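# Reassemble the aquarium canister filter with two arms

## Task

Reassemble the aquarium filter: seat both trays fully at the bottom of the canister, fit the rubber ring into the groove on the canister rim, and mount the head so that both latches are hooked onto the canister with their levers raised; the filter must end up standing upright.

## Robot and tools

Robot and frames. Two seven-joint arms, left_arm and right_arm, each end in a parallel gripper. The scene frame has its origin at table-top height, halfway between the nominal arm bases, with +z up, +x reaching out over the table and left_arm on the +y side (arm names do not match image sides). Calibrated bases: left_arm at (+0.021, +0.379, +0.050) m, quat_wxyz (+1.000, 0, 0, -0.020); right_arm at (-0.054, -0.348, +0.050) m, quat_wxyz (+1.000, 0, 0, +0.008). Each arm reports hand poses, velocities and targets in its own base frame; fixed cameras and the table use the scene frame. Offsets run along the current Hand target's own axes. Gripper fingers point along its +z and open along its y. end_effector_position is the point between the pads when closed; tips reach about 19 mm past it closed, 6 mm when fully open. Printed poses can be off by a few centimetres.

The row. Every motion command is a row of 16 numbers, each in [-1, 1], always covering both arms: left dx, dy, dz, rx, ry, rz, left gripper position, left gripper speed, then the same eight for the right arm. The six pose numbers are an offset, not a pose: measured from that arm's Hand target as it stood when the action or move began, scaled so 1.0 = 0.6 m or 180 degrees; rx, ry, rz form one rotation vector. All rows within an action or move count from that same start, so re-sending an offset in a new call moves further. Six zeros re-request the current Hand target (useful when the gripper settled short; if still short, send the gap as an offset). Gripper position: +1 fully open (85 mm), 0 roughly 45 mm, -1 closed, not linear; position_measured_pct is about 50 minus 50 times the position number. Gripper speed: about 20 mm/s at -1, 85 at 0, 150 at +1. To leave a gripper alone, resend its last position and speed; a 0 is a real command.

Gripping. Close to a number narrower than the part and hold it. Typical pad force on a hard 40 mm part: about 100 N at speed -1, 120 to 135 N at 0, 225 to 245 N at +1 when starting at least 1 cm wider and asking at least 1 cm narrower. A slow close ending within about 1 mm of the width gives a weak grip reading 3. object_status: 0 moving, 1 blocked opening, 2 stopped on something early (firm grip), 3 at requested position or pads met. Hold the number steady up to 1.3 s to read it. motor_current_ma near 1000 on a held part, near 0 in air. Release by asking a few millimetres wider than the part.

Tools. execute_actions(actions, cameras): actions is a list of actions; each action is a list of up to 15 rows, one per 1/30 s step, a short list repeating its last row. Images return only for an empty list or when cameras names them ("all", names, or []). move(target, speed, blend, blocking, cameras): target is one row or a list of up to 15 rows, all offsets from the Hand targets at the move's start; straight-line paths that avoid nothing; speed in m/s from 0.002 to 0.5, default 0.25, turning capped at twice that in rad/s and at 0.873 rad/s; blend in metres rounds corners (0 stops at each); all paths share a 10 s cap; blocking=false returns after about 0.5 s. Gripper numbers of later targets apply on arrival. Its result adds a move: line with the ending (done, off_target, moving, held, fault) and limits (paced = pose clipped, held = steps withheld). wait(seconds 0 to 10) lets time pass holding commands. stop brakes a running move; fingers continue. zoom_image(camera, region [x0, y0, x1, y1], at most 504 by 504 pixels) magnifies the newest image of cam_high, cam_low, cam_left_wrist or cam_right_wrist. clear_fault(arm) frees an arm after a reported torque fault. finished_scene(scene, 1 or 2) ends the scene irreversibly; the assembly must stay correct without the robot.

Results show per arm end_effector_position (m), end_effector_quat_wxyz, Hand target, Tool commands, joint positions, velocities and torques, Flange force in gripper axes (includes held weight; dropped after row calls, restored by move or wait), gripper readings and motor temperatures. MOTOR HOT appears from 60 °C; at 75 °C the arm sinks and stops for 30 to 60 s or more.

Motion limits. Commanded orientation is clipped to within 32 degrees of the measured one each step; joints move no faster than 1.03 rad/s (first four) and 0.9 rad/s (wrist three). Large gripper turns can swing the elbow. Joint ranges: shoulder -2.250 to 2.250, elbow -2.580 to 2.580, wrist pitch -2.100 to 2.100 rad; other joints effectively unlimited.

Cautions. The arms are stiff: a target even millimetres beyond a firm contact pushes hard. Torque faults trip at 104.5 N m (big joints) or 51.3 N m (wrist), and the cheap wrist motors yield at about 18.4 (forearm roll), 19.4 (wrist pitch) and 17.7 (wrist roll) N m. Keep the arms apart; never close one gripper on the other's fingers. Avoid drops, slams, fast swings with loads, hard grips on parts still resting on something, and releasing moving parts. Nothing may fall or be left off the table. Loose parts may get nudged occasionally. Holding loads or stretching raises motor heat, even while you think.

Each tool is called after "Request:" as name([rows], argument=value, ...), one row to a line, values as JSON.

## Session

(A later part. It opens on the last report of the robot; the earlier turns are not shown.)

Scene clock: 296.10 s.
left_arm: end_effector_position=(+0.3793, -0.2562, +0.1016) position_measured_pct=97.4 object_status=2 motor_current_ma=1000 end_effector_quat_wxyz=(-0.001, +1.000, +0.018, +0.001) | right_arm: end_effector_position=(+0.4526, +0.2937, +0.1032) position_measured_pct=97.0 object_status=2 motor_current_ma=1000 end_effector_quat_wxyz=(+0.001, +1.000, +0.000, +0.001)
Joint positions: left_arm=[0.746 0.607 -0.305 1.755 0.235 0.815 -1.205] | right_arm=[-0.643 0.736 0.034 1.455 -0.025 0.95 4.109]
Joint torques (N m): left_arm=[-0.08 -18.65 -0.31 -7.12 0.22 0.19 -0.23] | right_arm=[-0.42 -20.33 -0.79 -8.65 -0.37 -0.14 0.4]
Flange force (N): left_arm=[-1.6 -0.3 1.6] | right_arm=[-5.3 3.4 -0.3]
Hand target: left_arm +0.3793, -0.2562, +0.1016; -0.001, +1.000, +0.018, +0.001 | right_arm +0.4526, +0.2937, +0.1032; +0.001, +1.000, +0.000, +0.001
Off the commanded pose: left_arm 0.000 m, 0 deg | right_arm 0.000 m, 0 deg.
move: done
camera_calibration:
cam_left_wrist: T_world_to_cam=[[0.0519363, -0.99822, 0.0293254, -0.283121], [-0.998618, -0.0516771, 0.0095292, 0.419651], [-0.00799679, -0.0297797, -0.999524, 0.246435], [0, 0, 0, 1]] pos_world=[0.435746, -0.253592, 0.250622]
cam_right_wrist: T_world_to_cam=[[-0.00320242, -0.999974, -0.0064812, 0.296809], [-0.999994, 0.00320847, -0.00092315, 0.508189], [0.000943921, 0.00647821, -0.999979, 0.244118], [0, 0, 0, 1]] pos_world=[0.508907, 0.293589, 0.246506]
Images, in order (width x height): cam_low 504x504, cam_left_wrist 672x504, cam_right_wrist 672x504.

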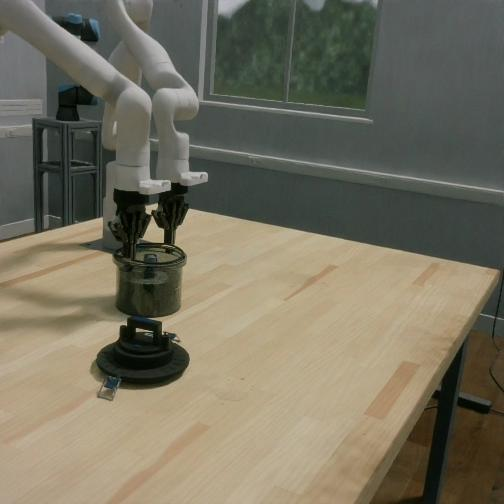

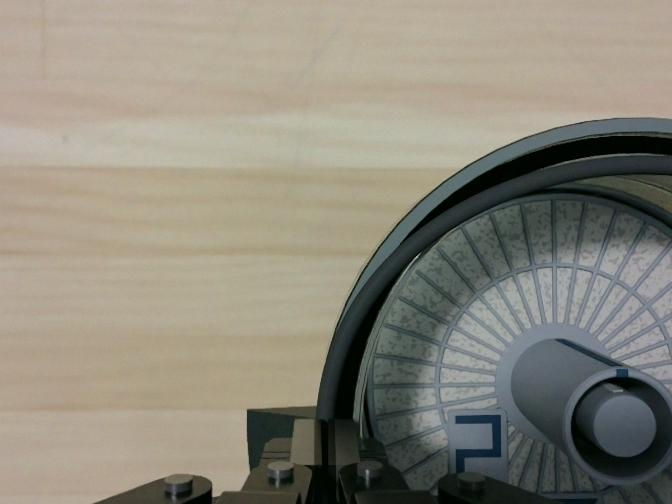

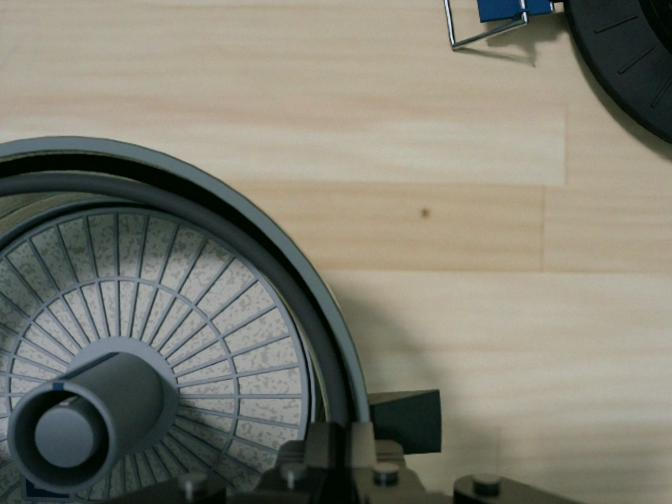

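Request:
move([
  [0,0,-0.045,0,0,0,-0.95,-1,0,0,-0.045,0,0,0,-0.95,-1],
  [0,0.01,-0.045,0,0,0,-0.95,-1,0,0,-0.045,0,0,0,-0.95,-1],
  [0,0.01,0,0,0,0,-0.95,-1,0,0,0,0,0,0,-0.95,-1],
], speed=0.06, cameras=["cam_left_wrist","cam_right_wrist","cam_low"])

Scene clock: 298.47 s.
left_arm: end_effector_position=(+0.3795, -0.2622, +0.1016) position_measured_pct=97.4 object_status=2 motor_current_ma=1000 end_effector_quat_wxyz=(-0.001, +1.000, +0.018, +0.001) | right_arm: end_effector_position=(+0.4526, +0.2937, +0.1032) position_measured_pct=97.0 object_status=2 motor_current_ma=1000 end_effector_quat_wxyz=(+0.001, +1.000, +0.000, +0.001)
Joint positions: left_arm=[0.755 0.613 -0.305 1.743 0.235 0.822 -1.193] | right_arm=[-0.643 0.736 0.034 1.455 -0.025 0.95 4.109]
Joint torques (N m): left_arm=[-0.02 -18.57 -0.3 -7.27 0.24 0.39 -0.21] | right_arm=[-0.42 -20.37 -0.82 -8.74 -0.39 -0.15 0.4]
Flange force (N): left_arm=[-2.4 -1.2 1.9] | right_arm=[-5.5 3.6 -0.2]
Hand target: left_arm +0.3795, -0.2622, +0.1016; -0.001, +1.000, +0.018, +0.001 | right_arm +0.4526, +0.2937, +0.1032; +0.001, +1.000, +0.000, +0.001
Off the commanded pose: left_arm 0.000 m, 0 deg | right_arm 0.000 m, 0 deg.
move: done
camera_calibration:
cam_left_wrist: T_world_to_cam=[[0.0519363, -0.99822, 0.0293254, -0.289026], [-0.998618, -0.0516771, 0.0095292, 0.419646], [-0.00799679, -0.0297797, -0.999524, 0.246262], [0, 0, 0, 1]] pos_world=[0.436046, -0.259492, 0.250622]
cam_right_wrist: T_world_to_cam=[[-0.00330347, -0.999974, -0.00648017, 0.29686], [-0.999994, 0.00330951, -0.000922082, 0.508159], [0.000943504, 0.00647708, -0.999979, 0.244119], [0, 0, 0, 1]] pos_world=[0.508907, 0.293589, 0.246506]
Images, in order (width x height): cam_low 504x504, cam_left_wrist 672x504, cam_right_wrist 672x504.

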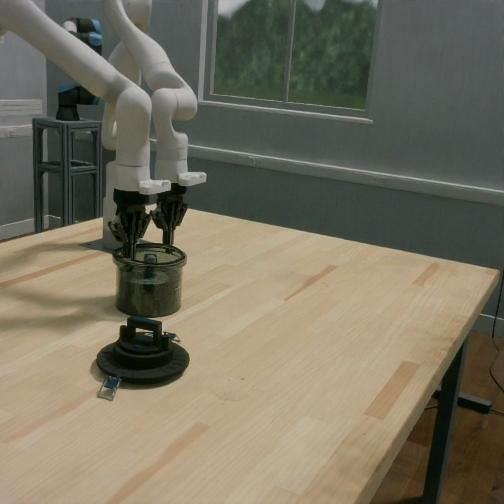

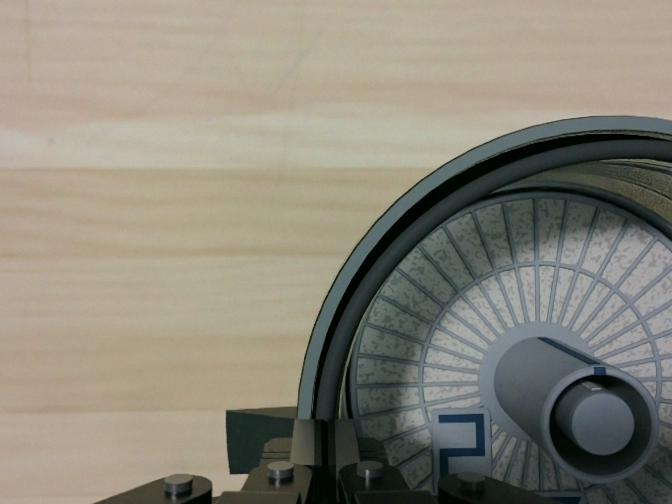

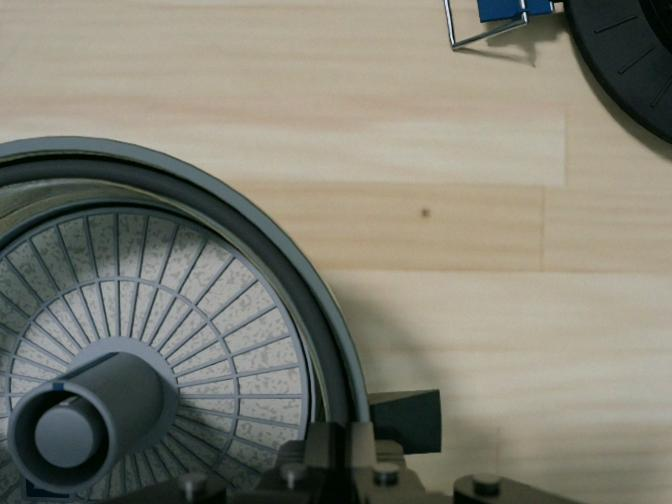

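Request:
move(target=[0,0,0.0083,0,0,0,-0.95,-1,0,0,0.0083,0,0,0,-0.95,-1], speed=0.03, cameras=["cam_left_wrist","cam_right_wrist","cam_low"])

Request:
zoom_image(camera="cam_low", region=[90, 220, 210, 340])

Scene clock: 299.63 s.
left_arm: end_effector_position=(+0.3795, -0.2622, +0.0966) position_measured_pct=97.4 object_status=2 motor_current_ma=1000 end_effector_quat_wxyz=(-0.001, +1.000, +0.018, +0.001) | right_arm: end_effector_position=(+0.4526, +0.2937, +0.0982) position_measured_pct=97.0 object_status=2 motor_current_ma=1000 end_effector_quat_wxyz=(+0.001, +1.000, +0.000, +0.001)
Joint positions: left_arm=[0.753 0.621 -0.302 1.748 0.239 0.809 -1.196] | right_arm=[-0.643 0.743 0.034 1.46 -0.025 0.938 4.11]
Joint torques (N m): left_arm=[0.05 -16.87 0.09 -6.17 0.28 0.17 -0.22] | right_arm=[-0.4 -20.34 -0.8 -8.61 -0.39 -0.06 0.4]
Flange force (N): left_arm=[-1.5 -0.7 -2.9] | right_arm=[-5.6 3.6 -0.2]
Hand target: left_arm +0.3795, -0.2622, +0.0966; -0.001, +1.000, +0.018, +0.001 | right_arm +0.4526, +0.2937, +0.0982; +0.001, +1.000, +0.000, +0.001
Off the commanded pose: left_arm 0.000 m, 0 deg | right_arm 0.000 m, 0 deg.
move: done
camera_calibration:
cam_left_wrist: T_world_to_cam=[[0.0519363, -0.99822, 0.0293254, -0.288879], [-0.998618, -0.0516771, 0.0095292, 0.419693], [-0.00799679, -0.0297797, -0.999524, 0.241264], [0, 0, 0, 1]] pos_world=[0.436046, -0.259492, 0.245622]
cam_right_wrist: T_world_to_cam=[[-0.00320348, -0.999974, -0.00648119, 0.296777], [-0.999994, 0.00320953, -0.000923139, 0.508184], [0.000943916, 0.0064782, -0.999979, 0.239118], [0, 0, 0, 1]] pos_world=[0.508907, 0.293589, 0.241506]
Images, in order (width x height): cam_low 504x504, cam_left_wrist 672x504, cam_right_wrist 672x504.

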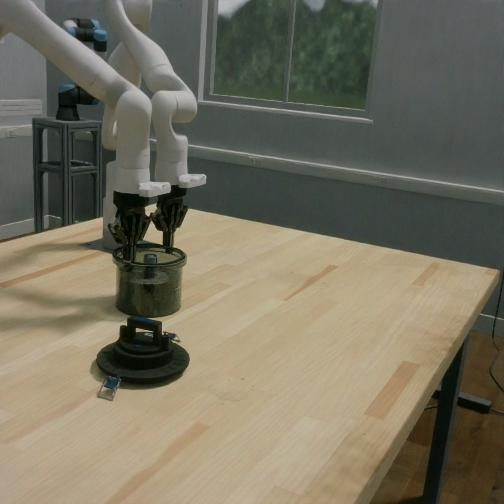

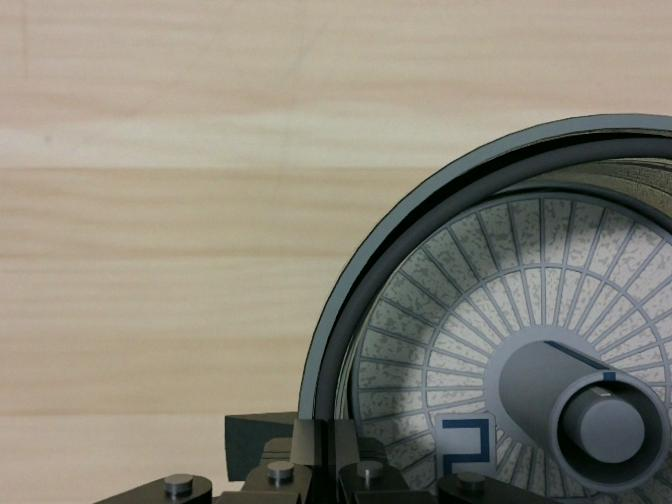

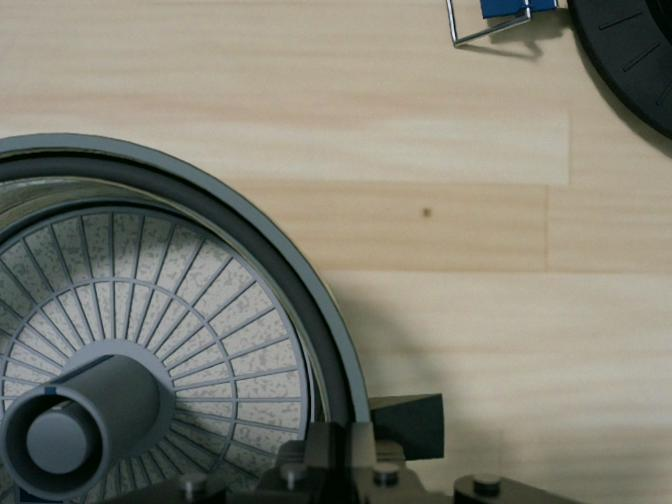

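Scaled by 4.200.

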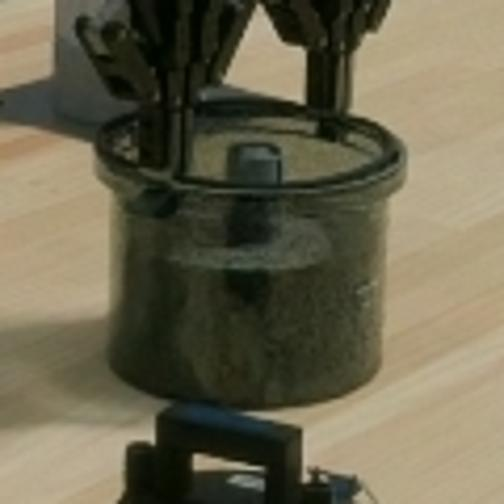

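Request:
move(target=[0,0,0.0008,0,0,0,-0.95,-1,0,0,0.0033,0,0,0,-0.95,-1], speed=0.02, cameras=["cam_left_wrist","cam_right_wrist"])

Request:
zoom_image(camera="cam_left_wrist", region=[260, 100, 672, 440])

Request:
zoom_image(camera="cam_right_wrist", region=[0, 100, 410, 440])

Scene clock: 300.83 s.
left_arm: end_effector_position=(+0.3795, -0.2622, +0.0961) position_measured_pct=97.4 object_status=2 motor_current_ma=1000 end_effector_quat_wxyz=(-0.001, +1.000, +0.018, +0.001) | right_arm: end_effector_position=(+0.4527, +0.2937, +0.0963) position_measured_pct=97.0 object_status=2 motor_current_ma=1000 end_effector_quat_wxyz=(+0.001, +1.000, +0.000, +0.001)
Joint positions: left_arm=[0.753 0.622 -0.302 1.748 0.24 0.807 -1.196] | right_arm=[-0.643 0.745 0.034 1.461 -0.025 0.933 4.11]
Joint torques (N m): left_arm=[0.34 -12.75 0.53 -5.54 0.45 -0.8 -0.25] | right_arm=[-0.4 -9.44 -1.06 -6.4 -0.38 -2.43 0.4]
Flange force (N): left_arm=[-3.6 -2.9 -13.2] | right_arm=[-11.3 7.4 -23.4]
Hand target: left_arm +0.3795, -0.2622, +0.0961; -0.001, +1.000, +0.018, +0.001 | right_arm +0.4526, +0.2937, +0.0962; +0.001, +1.000, +0.000, +0.001
Off the commanded pose: left_arm 0.000 m, 0 deg | right_arm 0.000 m, 0 deg.
move: done
camera_calibration:
cam_left_wrist: T_world_to_cam=[[0.0519363, -0.99822, 0.0293254, -0.288865], [-0.998618, -0.0516771, 0.0095292, 0.419698], [-0.00799679, -0.0297797, -0.999524, 0.240764], [0, 0, 0, 1]] pos_world=[0.436046, -0.259492, 0.245122]
cam_right_wrist: T_world_to_cam=[[-0.00320385, -0.999973, -0.00658151, 0.296789], [-0.999994, 0.00321065, -0.00102282, 0.508206], [0.00104392, 0.00657819, -0.999978, 0.237138], [0, 0, 0, 1]] pos_world=[0.508907, 0.293589, 0.239606]
Images, in order (width x height): cam_left_wrist 672x504, cam_right_wrist 672x504.

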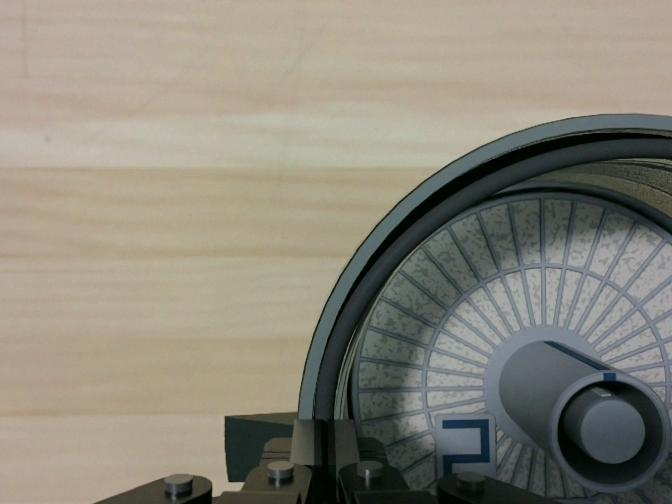

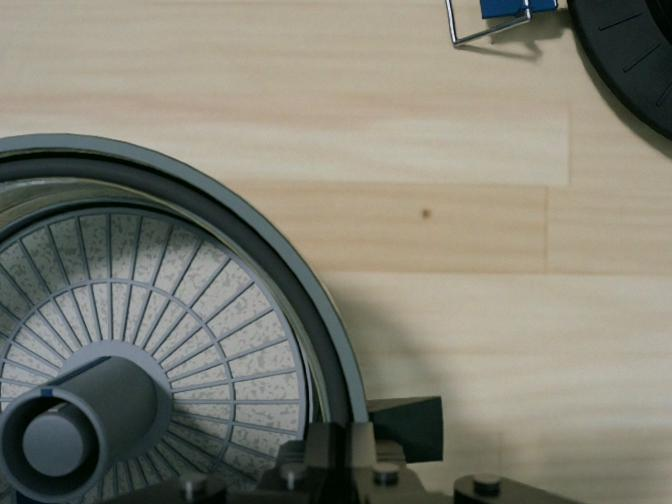

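Scaled by 1.223.

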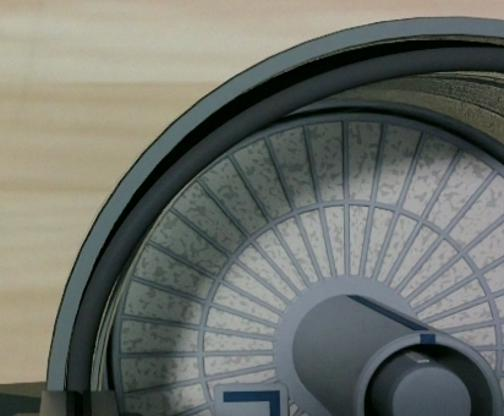

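Scaled by 1.229.

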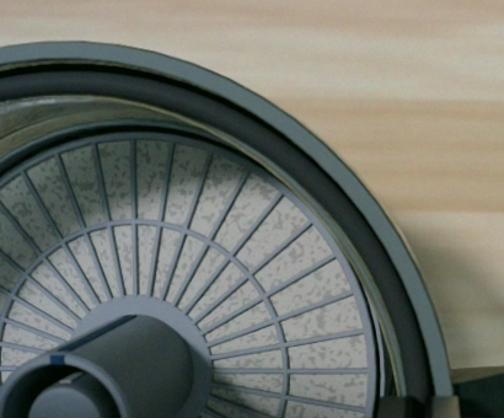

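Request:
move([
  [0,0,-0.0017,0,0,0,-0.95,-1,0,0,-0.0025,0,0,0,-0.95,-1],
  [0,0,-0.0017,0,0,0,-0.7,-1,0,0,-0.0025,0,0,0,-0.7,-1],
], speed=0.02, cameras=["cam_left_wrist","cam_right_wrist"])

Request:
zoom_image(camera="cam_left_wrist", region=[260, 100, 672, 440])

Request:
zoom_image(camera="cam_right_wrist", region=[0, 100, 410, 440])

Scene clock: 303.10 s.
left_arm: end_effector_position=(+0.3795, -0.2622, +0.0971) position_measured_pct=85.3 object_status=0 motor_current_ma=0 end_effector_quat_wxyz=(-0.001, +1.000, +0.018, +0.001) | right_arm: end_effector_position=(+0.4526, +0.2937, +0.0977) position_measured_pct=85.3 object_status=0 motor_current_ma=0 end_effector_quat_wxyz=(+0.001, +1.000, +0.000, +0.001)
Joint positions: left_arm=[0.753 0.62 -0.302 1.747 0.239 0.81 -1.196] | right_arm=[-0.643 0.744 0.034 1.46 -0.025 0.937 4.109]
Joint torques (N m): left_arm=[0.03 -18.8 -0.26 -7.09 0.23 0.09 -0.24] | right_arm=[-0.43 -20.28 -0.79 -8.55 -0.39 -0.14 0.4]
Flange force (N): left_arm=[-1.4 -0.4 1.2] | right_arm=[-5.3 3.5 -0.5]
Hand target: left_arm +0.3795, -0.2622, +0.0971; -0.001, +1.000, +0.018, +0.001 | right_arm +0.4526, +0.2937, +0.0977; +0.001, +1.000, +0.000, +0.001
Off the commanded pose: left_arm 0.000 m, 0 deg | right_arm 0.000 m, 0 deg.
move: done
camera_calibration:
cam_left_wrist: T_world_to_cam=[[0.0519363, -0.99822, 0.0293254, -0.288894], [-0.998618, -0.0516771, 0.0095292, 0.419689], [-0.00799679, -0.0297797, -0.999524, 0.241764], [0, 0, 0, 1]] pos_world=[0.436046, -0.259492, 0.246122]
cam_right_wrist: T_world_to_cam=[[-0.00320307, -0.999974, -0.00648087, 0.296773], [-0.999995, 0.00320847, -0.000823151, 0.50816], [0.000843923, 0.0064782, -0.999979, 0.238669], [0, 0, 0, 1]] pos_world=[0.508906, 0.293589, 0.241006]
Images, in order (width x height): cam_left_wrist 672x504, cam_right_wrist 672x504.

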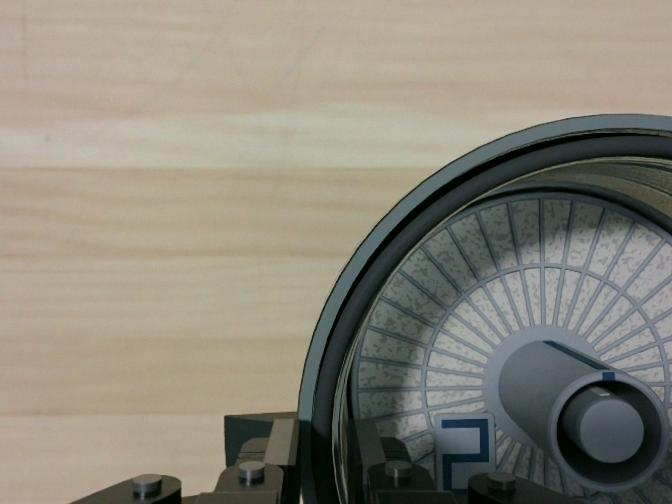

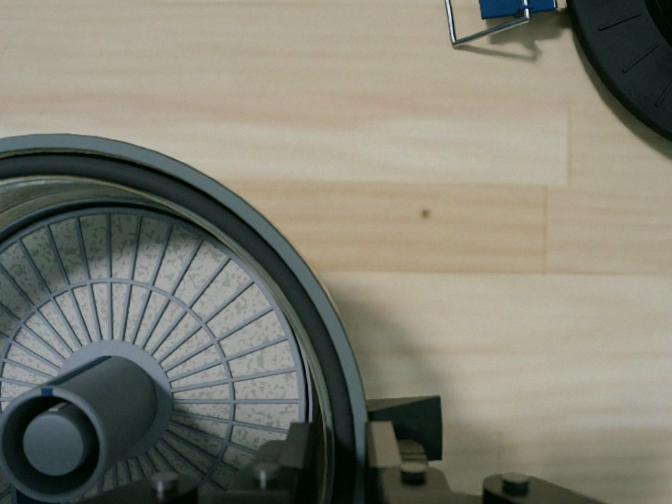

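Scaled by 1.223.

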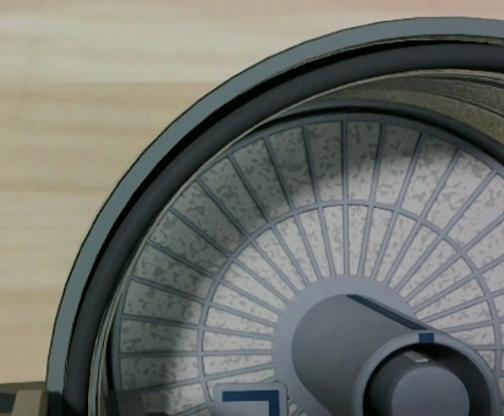

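Scaled by 1.229.

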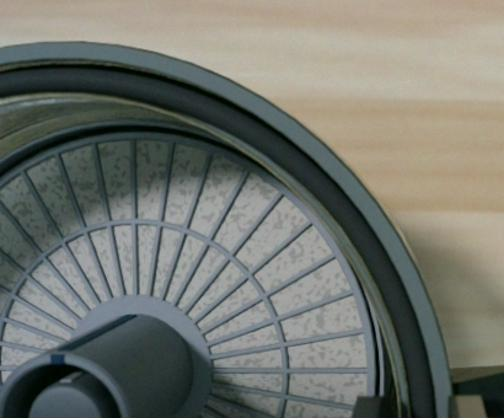

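Request:
move(target=[0,0,-0.2,0,0,0,-0.7,-1,0,0,-0.2,0,0,0,-0.7,-1], speed=0.1, cameras=["cam_left_wrist","cam_right_wrist","cam_low"])

Request:
zoom_image(camera="cam_left_wrist", region=[260, 150, 672, 490])

Request:
zoom_image(camera="cam_right_wrist", region=[0, 150, 410, 490])

Request:
zoom_image(camera="cam_low", region=[90, 220, 210, 340])

Scene clock: 305.53 s.
left_arm: end_effector_position=(+0.3794, -0.2623, +0.2171) position_measured_pct=85.3 object_status=3 motor_current_ma=0 end_effector_quat_wxyz=(-0.001, +1.000, +0.018, +0.001) | right_arm: end_effector_position=(+0.4523, +0.2938, +0.2177) position_measured_pct=85.3 object_status=3 motor_current_ma=0 end_effector_quat_wxyz=(+0.001, +1.000, +0.000, +0.001)
Joint positions: left_arm=[0.783 0.455 -0.341 1.579 0.161 1.135 -1.128] | right_arm=[-0.648 0.609 0.044 1.291 -0.024 1.241 4.108]
Joint torques (N m): left_arm=[-0.03 -17.56 -0.19 -8.95 0.23 0.03 -0.15] | right_arm=[-0.43 -19.49 -0.81 -9.71 -0.35 -0.01 0.42]
Flange force (N): left_arm=[-1.4 -0.8 2.0] | right_arm=[-5.4 3.6 1.3]
Hand target: left_arm +0.3794, -0.2623, +0.2171; -0.001, +1.000, +0.018, +0.001 | right_arm +0.4523, +0.2938, +0.2177; +0.001, +1.000, +0.000, +0.001
Off the commanded pose: left_arm 0.000 m, 0 deg | right_arm 0.000 m, 0 deg.
move: done
camera_calibration:
cam_left_wrist: T_world_to_cam=[[0.0519363, -0.99822, 0.0293254, -0.292599], [-0.998618, -0.0516771, 0.0095292, 0.418336], [-0.00799679, -0.0297797, -0.999524, 0.361599], [0, 0, 0, 1]] pos_world=[0.435846, -0.259692, 0.366022]
cam_right_wrist: T_world_to_cam=[[-0.00320348, -0.999974, -0.00648119, 0.297649], [-0.999994, 0.00320953, -0.000923139, 0.507894], [0.000943916, 0.0064782, -0.999979, 0.358516], [0, 0, 0, 1]] pos_world=[0.508507, 0.293689, 0.360906]
Images, in order (width x height): cam_low 504x504, cam_left_wrist 672x504, cam_right_wrist 672x504.

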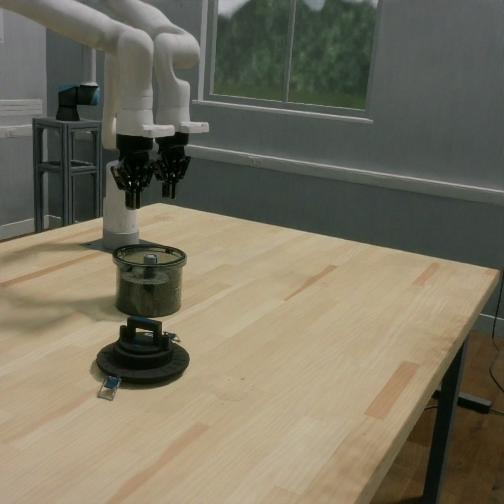

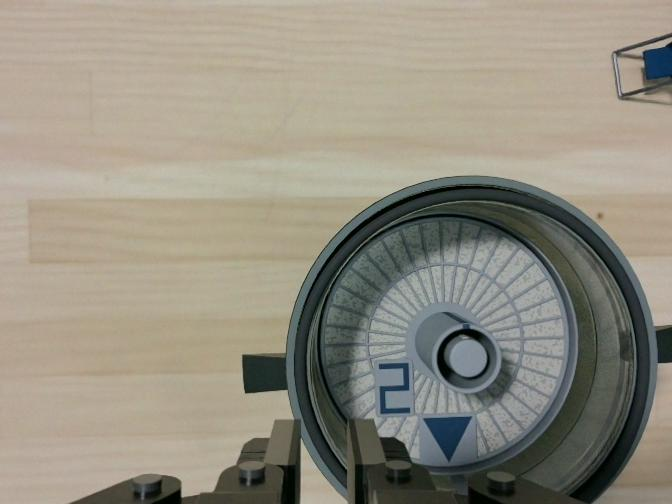

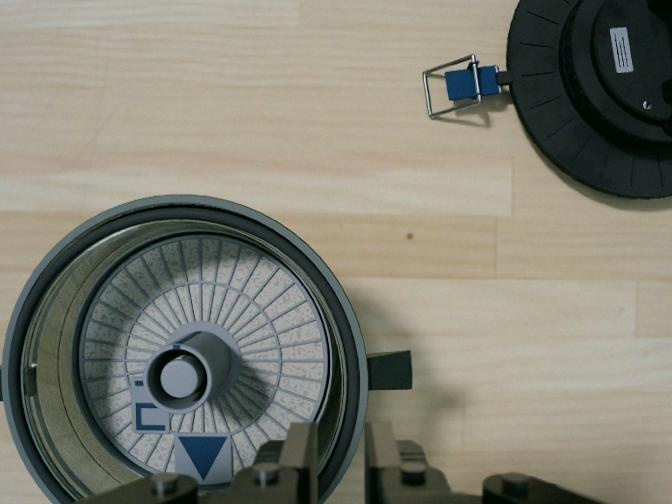

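Scaled by 1.223.

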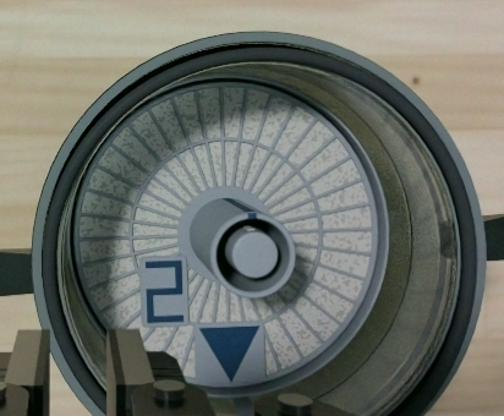

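Scaled by 1.229.

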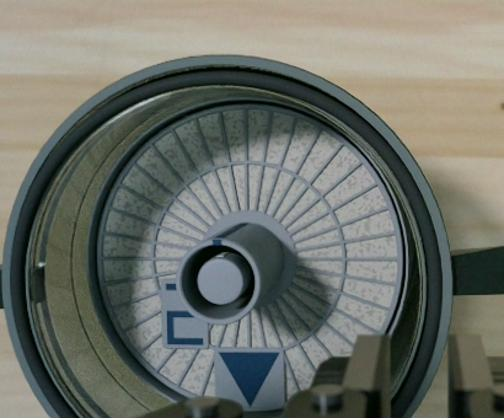

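Scaled by 4.200.

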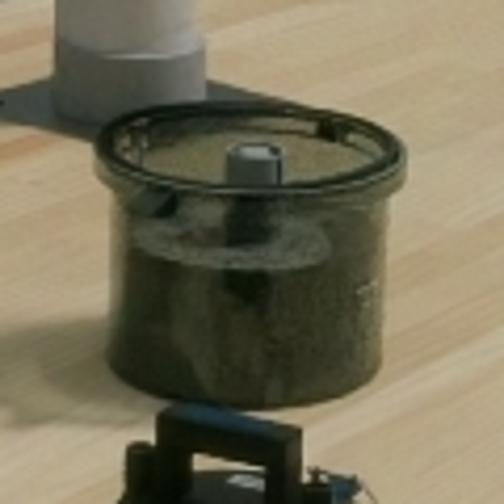

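Request:
move(target=[-0.15,0.05,0,0,0,0,-0.7,-1,-0.13,-0.03,0,0,0,0,-0.7,-1], speed=0.15, cameras=["cam_left_wrist","cam_right_wrist"])

Request:
zoom_image(camera="cam_left_wrist", region=[270, 10, 672, 410])

Request:
zoom_image(camera="cam_right_wrist", region=[0, 10, 400, 410])

Scene clock: 306.87 s.
left_arm: end_effector_position=(+0.3466, -0.2746, +0.2171) position_measured_pct=85.3 object_status=3 motor_current_ma=0 end_effector_quat_wxyz=(-0.001, +1.000, +0.018, +0.001) | right_arm: end_effector_position=(+0.4445, +0.2955, +0.2177) position_measured_pct=85.3 object_status=3 motor_current_ma=0 end_effector_quat_wxyz=(+0.001, +1.000, +0.000, +0.001)
Joint positions: left_arm=[0.852 0.414 -0.337 1.644 0.147 1.109 -1.059] | right_arm=[-0.659 0.596 0.043 1.313 -0.023 1.231 4.096]
Joint torques (N m): left_arm=[0.33 -16.37 -0.03 -8.79 0.27 0.08 -0.21] | right_arm=[-0.42 -19.14 -0.88 -9.92 -0.41 -0.17 0.39]
Flange force (N): left_arm=[-1.2 -1.6 1.6] | right_arm=[-6.0 4.2 1.3]
Hand target: left_arm +0.3466, -0.2746, +0.2171; -0.001, +1.000, +0.018, +0.001 (not the last commanded pose) | right_arm +0.4445, +0.2955, +0.2177; +0.001, +1.000, +0.000, +0.001 (not the last commanded pose)
Off the commanded pose: left_arm 0.060 m, 0 deg | right_arm 0.072 m, 0 deg.
move: held (right_arm; a check stopped the path), off_target (left_arm; braked when a check withheld steps of right_arm); limits=held
pose unreachable (right arm): on one or more control steps of this call, first in action 0 (counted from 0), this arm could not follow its commanded pose, so it was not sent that pose on those steps. It may still have moved: this result reports where it is.
cause: moving toward the commanded pose would bring a part of the arm too close to another arm (this arm's gripper and the left arm's gripper, along the way the arms are being sent, or toward where that arm still pushes).
camera_calibration:
cam_left_wrist: T_world_to_cam=[[0.0519363, -0.99822, 0.0293254, -0.303174], [-0.998618, -0.0516771, 0.0095292, 0.384946], [-0.00799679, -0.0297797, -0.999524, 0.360971], [0, 0, 0, 1]] pos_world=[0.403046, -0.271992, 0.366022]
cam_right_wrist: T_world_to_cam=[[-0.00330392, -0.999975, -0.00627883, 0.299401], [-0.999994, 0.00330726, -0.00052275, 0.500014], [0.000543502, 0.00627707, -0.99998, 0.358771], [0, 0, 0, 1]] pos_world=[0.500805, 0.295488, 0.360906]
Images, in order (width x height): cam_left_wrist 672x504, cam_right_wrist 672x504.

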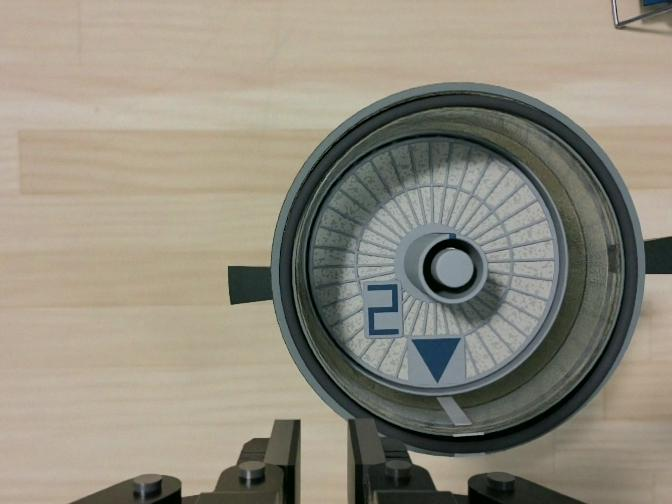

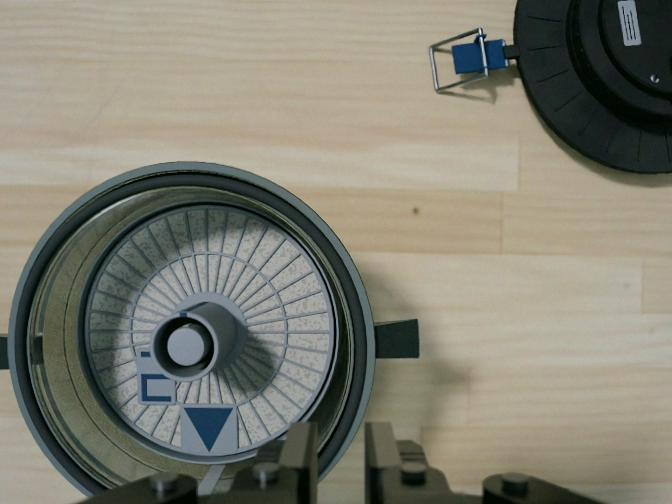

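Scaled by 1.254.

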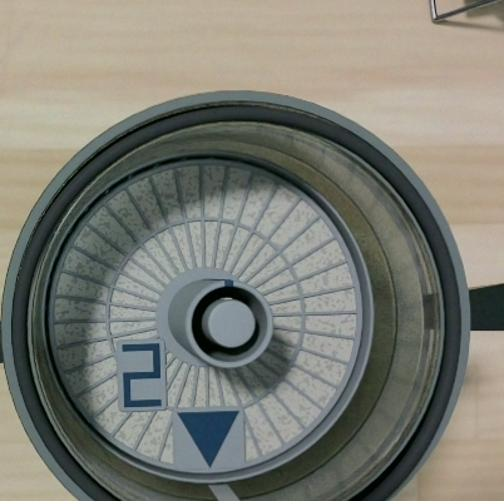

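Scaled by 1.260.

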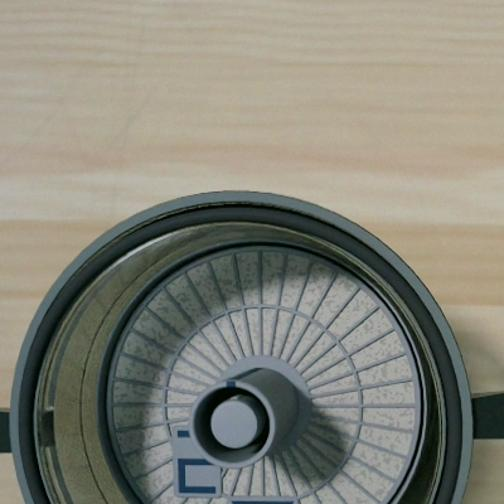

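Request:
move(target=[0,0,0,0,0,0,-0.7,-1,0.092,0.208,0,0,0,0,-0.7,-1], speed=0.2, cameras=[])

Request:
move(target=[-0.0442,-0.142,0.0687,-0.1994,0,0,-0.7,-1,0,0,0,0,0,0,-0.7,-1], speed=0.2, cameras=["cam_left_wrist","cam_right_wrist"])

Request:
zoom_image(camera="cam_left_wrist", region=[150, 0, 654, 504])

Request:
zoom_image(camera="cam_right_wrist", region=[100, 0, 604, 400])

Scene clock: 309.30 s.
left_arm: end_effector_position=(+0.3465, -0.2746, +0.2171) position_measured_pct=85.3 object_status=3 motor_current_ma=0 end_effector_quat_wxyz=(-0.001, +1.000, +0.018, +0.001) | right_arm: end_effector_position=(+0.4997, +0.1708, +0.2180) position_measured_pct=85.3 object_status=3 motor_current_ma=0 end_effector_quat_wxyz=(+0.001, +1.000, +0.000, +0.001)
Joint positions: left_arm=[0.853 0.414 -0.337 1.644 0.147 1.109 -1.059] | right_arm=[-0.415 0.583 0.065 1.338 -0.036 1.22 4.363]
Joint torques (N m): left_arm=[0.02 -16.61 0.02 -8.76 0.19 0.11 -0.19] | right_arm=[-0.51 -18.87 -0.73 -9.83 -0.39 -0.17 0.12]
Flange force (N): left_arm=[-1.2 -0.9 1.9] | right_arm=[-6.3 3.0 1.1]
Hand target: left_arm +0.3465, -0.2746, +0.2171; -0.001, +1.000, +0.018, +0.001 | right_arm +0.4997, +0.1707, +0.2180; +0.001, +1.000, +0.000, +0.001
Off the commanded pose: left_arm 0.000 m, 0 deg | right_arm 0.000 m, 0 deg.
move: done
No camera images: "cameras" was empty.

Scene clock: 311.63 s.
left_arm: end_effector_position=(+0.3170, -0.1904, +0.1759) position_measured_pct=85.3 object_status=3 motor_current_ma=0 end_effector_quat_wxyz=(+0.307, +0.951, +0.017, +0.006) | right_arm: end_effector_position=(+0.4997, +0.1707, +0.2180) position_measured_pct=85.3 object_status=3 motor_current_ma=0 end_effector_quat_wxyz=(+0.001, +1.000, +0.000, +0.001)
Joint positions: left_arm=[0.157 0.319 -0.258 2.213 0.947 0.924 -2.336] | right_arm=[-0.415 0.583 0.065 1.338 -0.036 1.22 4.363]
Joint torques (N m): left_arm=[-0.04 -12.55 1.09 -5.95 1.14 1.12 -0.2] | right_arm=[-0.39 -18.97 -0.76 -9.71 -0.4 -0.17 0.4]
Flange force (N): left_arm=[-0.8 -1.3 0.0] | right_arm=[-5.9 2.1 0.9]
Hand target: left_arm +0.3170, -0.1904, +0.1759; +0.307, +0.951, +0.017, +0.006 | right_arm +0.4997, +0.1707, +0.2180; +0.001, +1.000, +0.000, +0.001
Off the commanded pose: left_arm 0.000 m, 0 deg | right_arm 0.000 m, 0 deg.
move: done
camera_calibration:
cam_left_wrist: T_world_to_cam=[[0.0436388, -0.791467, 0.609652, -0.276467], [-0.998962, -0.0425359, 0.0162842, 0.360817], [0.0130437, -0.60973, -0.792502, 0.168638], [0, 0, 0, 1]] pos_world=[0.370308, -0.100644, 0.296319]
cam_right_wrist: T_world_to_cam=[[-0.00330288, -0.999975, -0.00627884, 0.174788], [-0.999994, 0.00330623, -0.000522761, 0.555627], [0.000543507, 0.00627708, -0.99998, 0.359825], [0, 0, 0, 1]] pos_world=[0.556005, 0.170688, 0.361206]
Images, in order (width x height): cam_left_wrist 672x504, cam_right_wrist 672x504.

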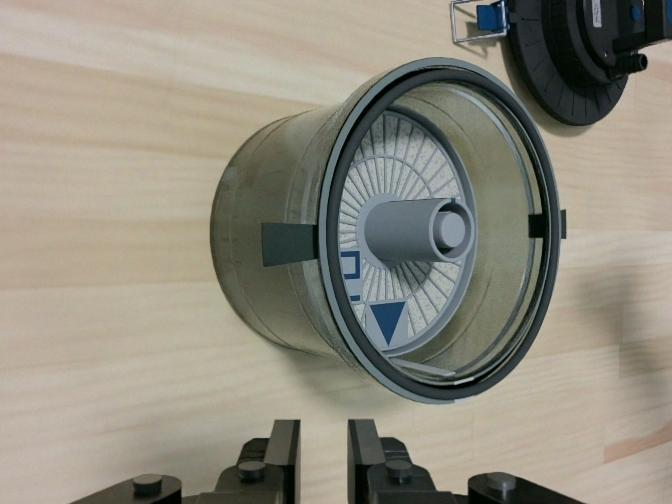

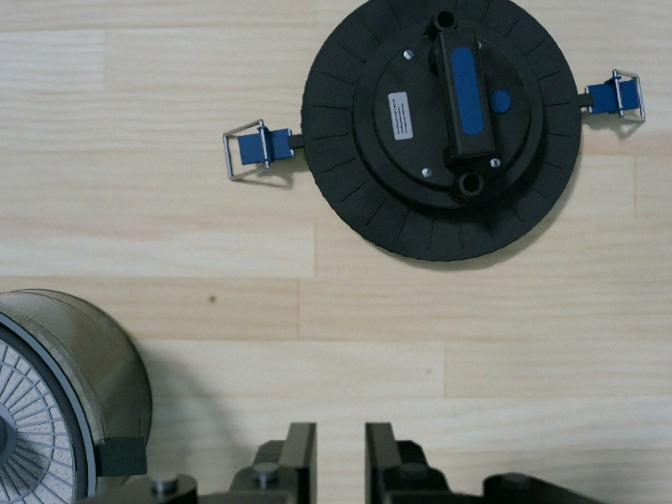

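Scaled by 1.000.

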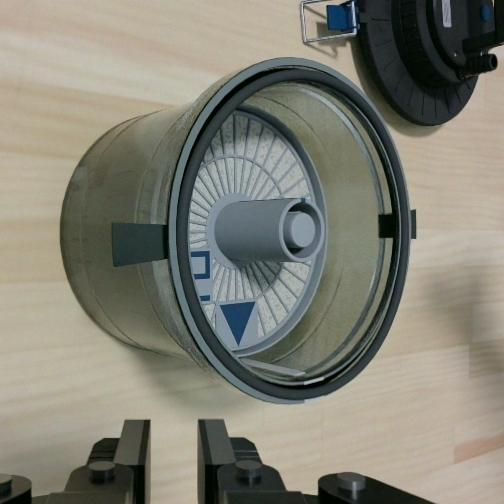

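Scaled by 1.000.

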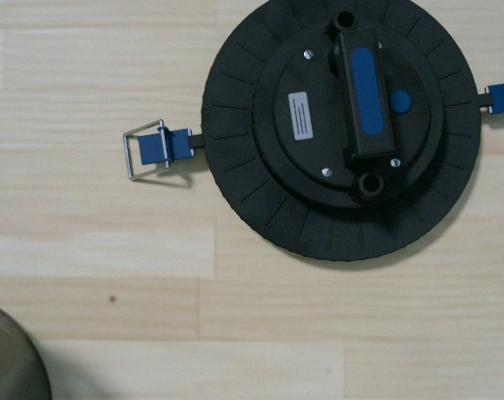

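Request:
zoom_image(camera="cam_left_wrist", region=[310, 50, 450, 190])

Request:
zoom_image(camera="cam_left_wrist", region=[440, 50, 580, 190])

Request:
zoom_image(camera="cam_left_wrist", region=[310, 270, 450, 410])

Request:
zoom_image(camera="cam_left_wrist", region=[440, 270, 580, 410])

Scaled by 3.600.

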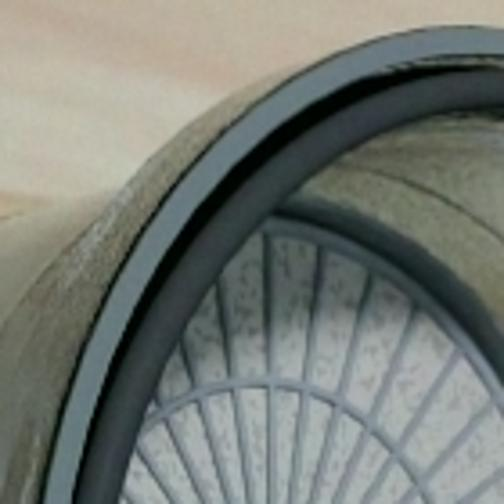

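Scaled by 3.600.

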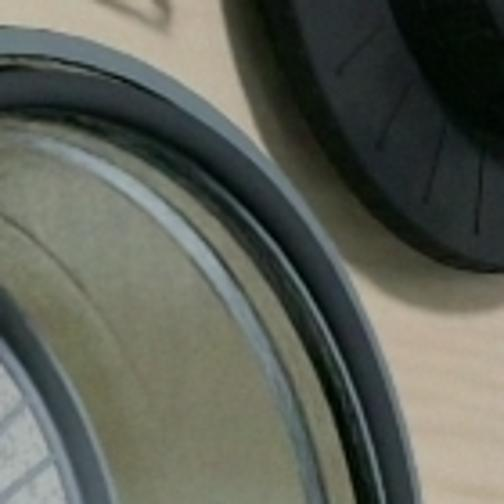

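Scaled by 3.600.

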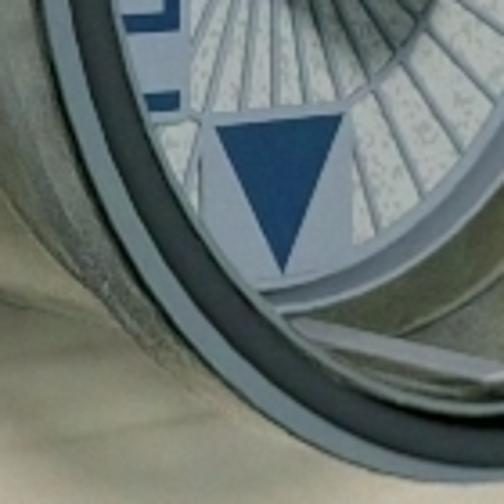

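Scaled by 3.600.

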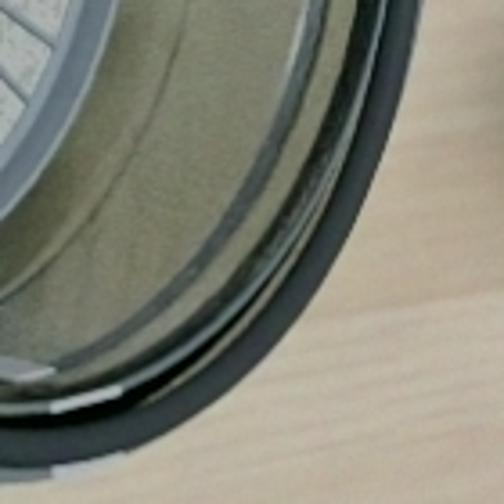

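Request:
move(target=[0.0263,0.268,0.042,0.1994,0,0,-0.95,-1,0,0,0,0,0,0,-0.7,-1], speed=0.2, cameras=["cam_left_wrist"])

Request:
zoom_image(camera="cam_left_wrist", region=[130, 50, 534, 454])

Scene clock: 317.93 s.
left_arm: end_effector_position=(+0.3380, -0.3348, +0.2496) position_measured_pct=97.8 object_status=3 motor_current_ma=0 end_effector_quat_wxyz=(-0.001, +1.000, +0.018, +0.001) | right_arm: end_effector_position=(+0.4997, +0.1707, +0.2180) position_measured_pct=85.3 object_status=3 motor_current_ma=0 end_effector_quat_wxyz=(+0.001, +1.000, +0.000, +0.001)
Joint positions: left_arm=[0.891 0.449 -0.247 1.465 0.11 1.241 -0.902] | right_arm=[-0.415 0.583 0.065 1.338 -0.036 1.22 4.363]
Joint torques (N m): left_arm=[0 -18.13 0.26 -9.41 0.22 0.03 -0.25] | right_arm=[-0.39 -18.97 -0.77 -9.72 -0.4 -0.15 0.41]
Flange force (N): left_arm=[-1.3 -1.0 2.3] | right_arm=[-6.0 2.1 1.0]
Hand target: left_arm +0.3380, -0.3348, +0.2496; -0.001, +1.000, +0.018, +0.001 | right_arm +0.4997, +0.1707, +0.2180; +0.001, +1.000, +0.000, +0.001
Off the commanded pose: left_arm 0.000 m, 0 deg | right_arm 0.000 m, 0 deg.
move: done
camera_calibration:
cam_left_wrist: T_world_to_cam=[[0.0520332, -0.998215, 0.0293292, -0.363814], [-0.998614, -0.0517769, 0.00943151, 0.37294], [-0.0078961, -0.0297793, -0.999525, 0.391655], [0, 0, 0, 1]] pos_world=[0.394446, -0.332192, 0.398622]
Images, in order (width x height): cam_left_wrist 672x504.

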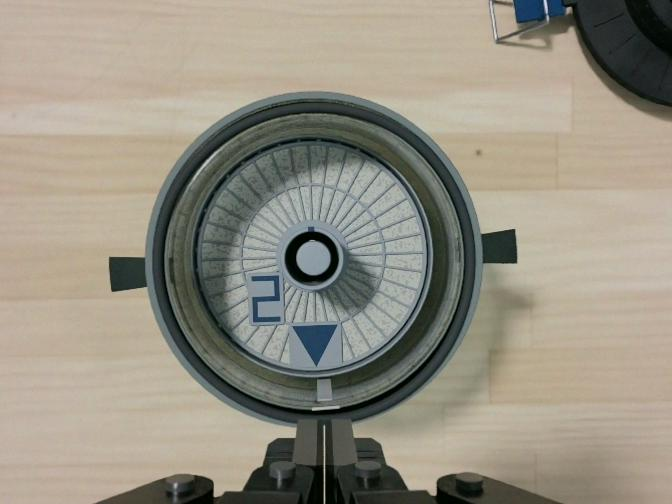

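Scaled by 1.248.

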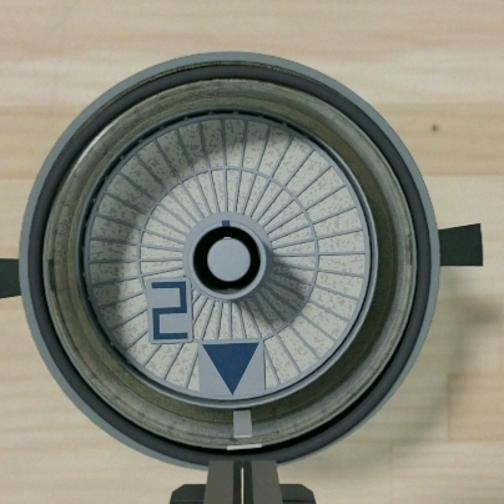

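Request:
zoom_image(camera="cam_left_wrist", region=[140, 85, 320, 265])

Request:
zoom_image(camera="cam_left_wrist", region=[310, 85, 490, 265])

Request:
zoom_image(camera="cam_left_wrist", region=[140, 250, 320, 430])

Request:
zoom_image(camera="cam_left_wrist", region=[310, 250, 490, 430])

Scaled by 2.800.

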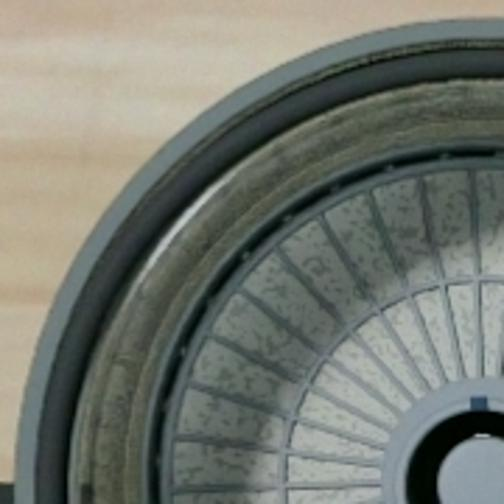

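Scaled by 2.800.

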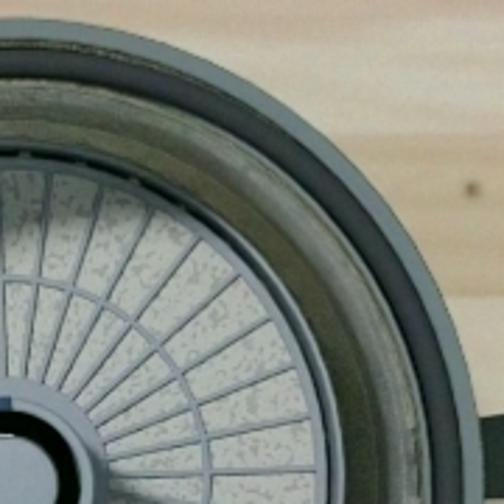

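Scaled by 2.800.

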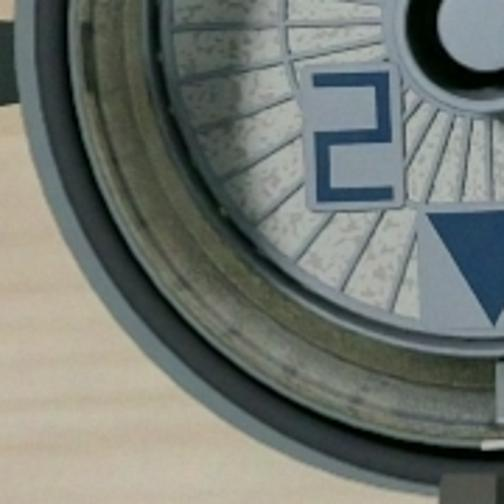

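Scaled by 2.800.

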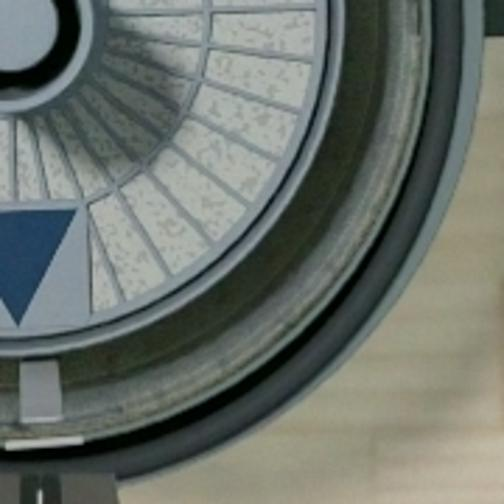

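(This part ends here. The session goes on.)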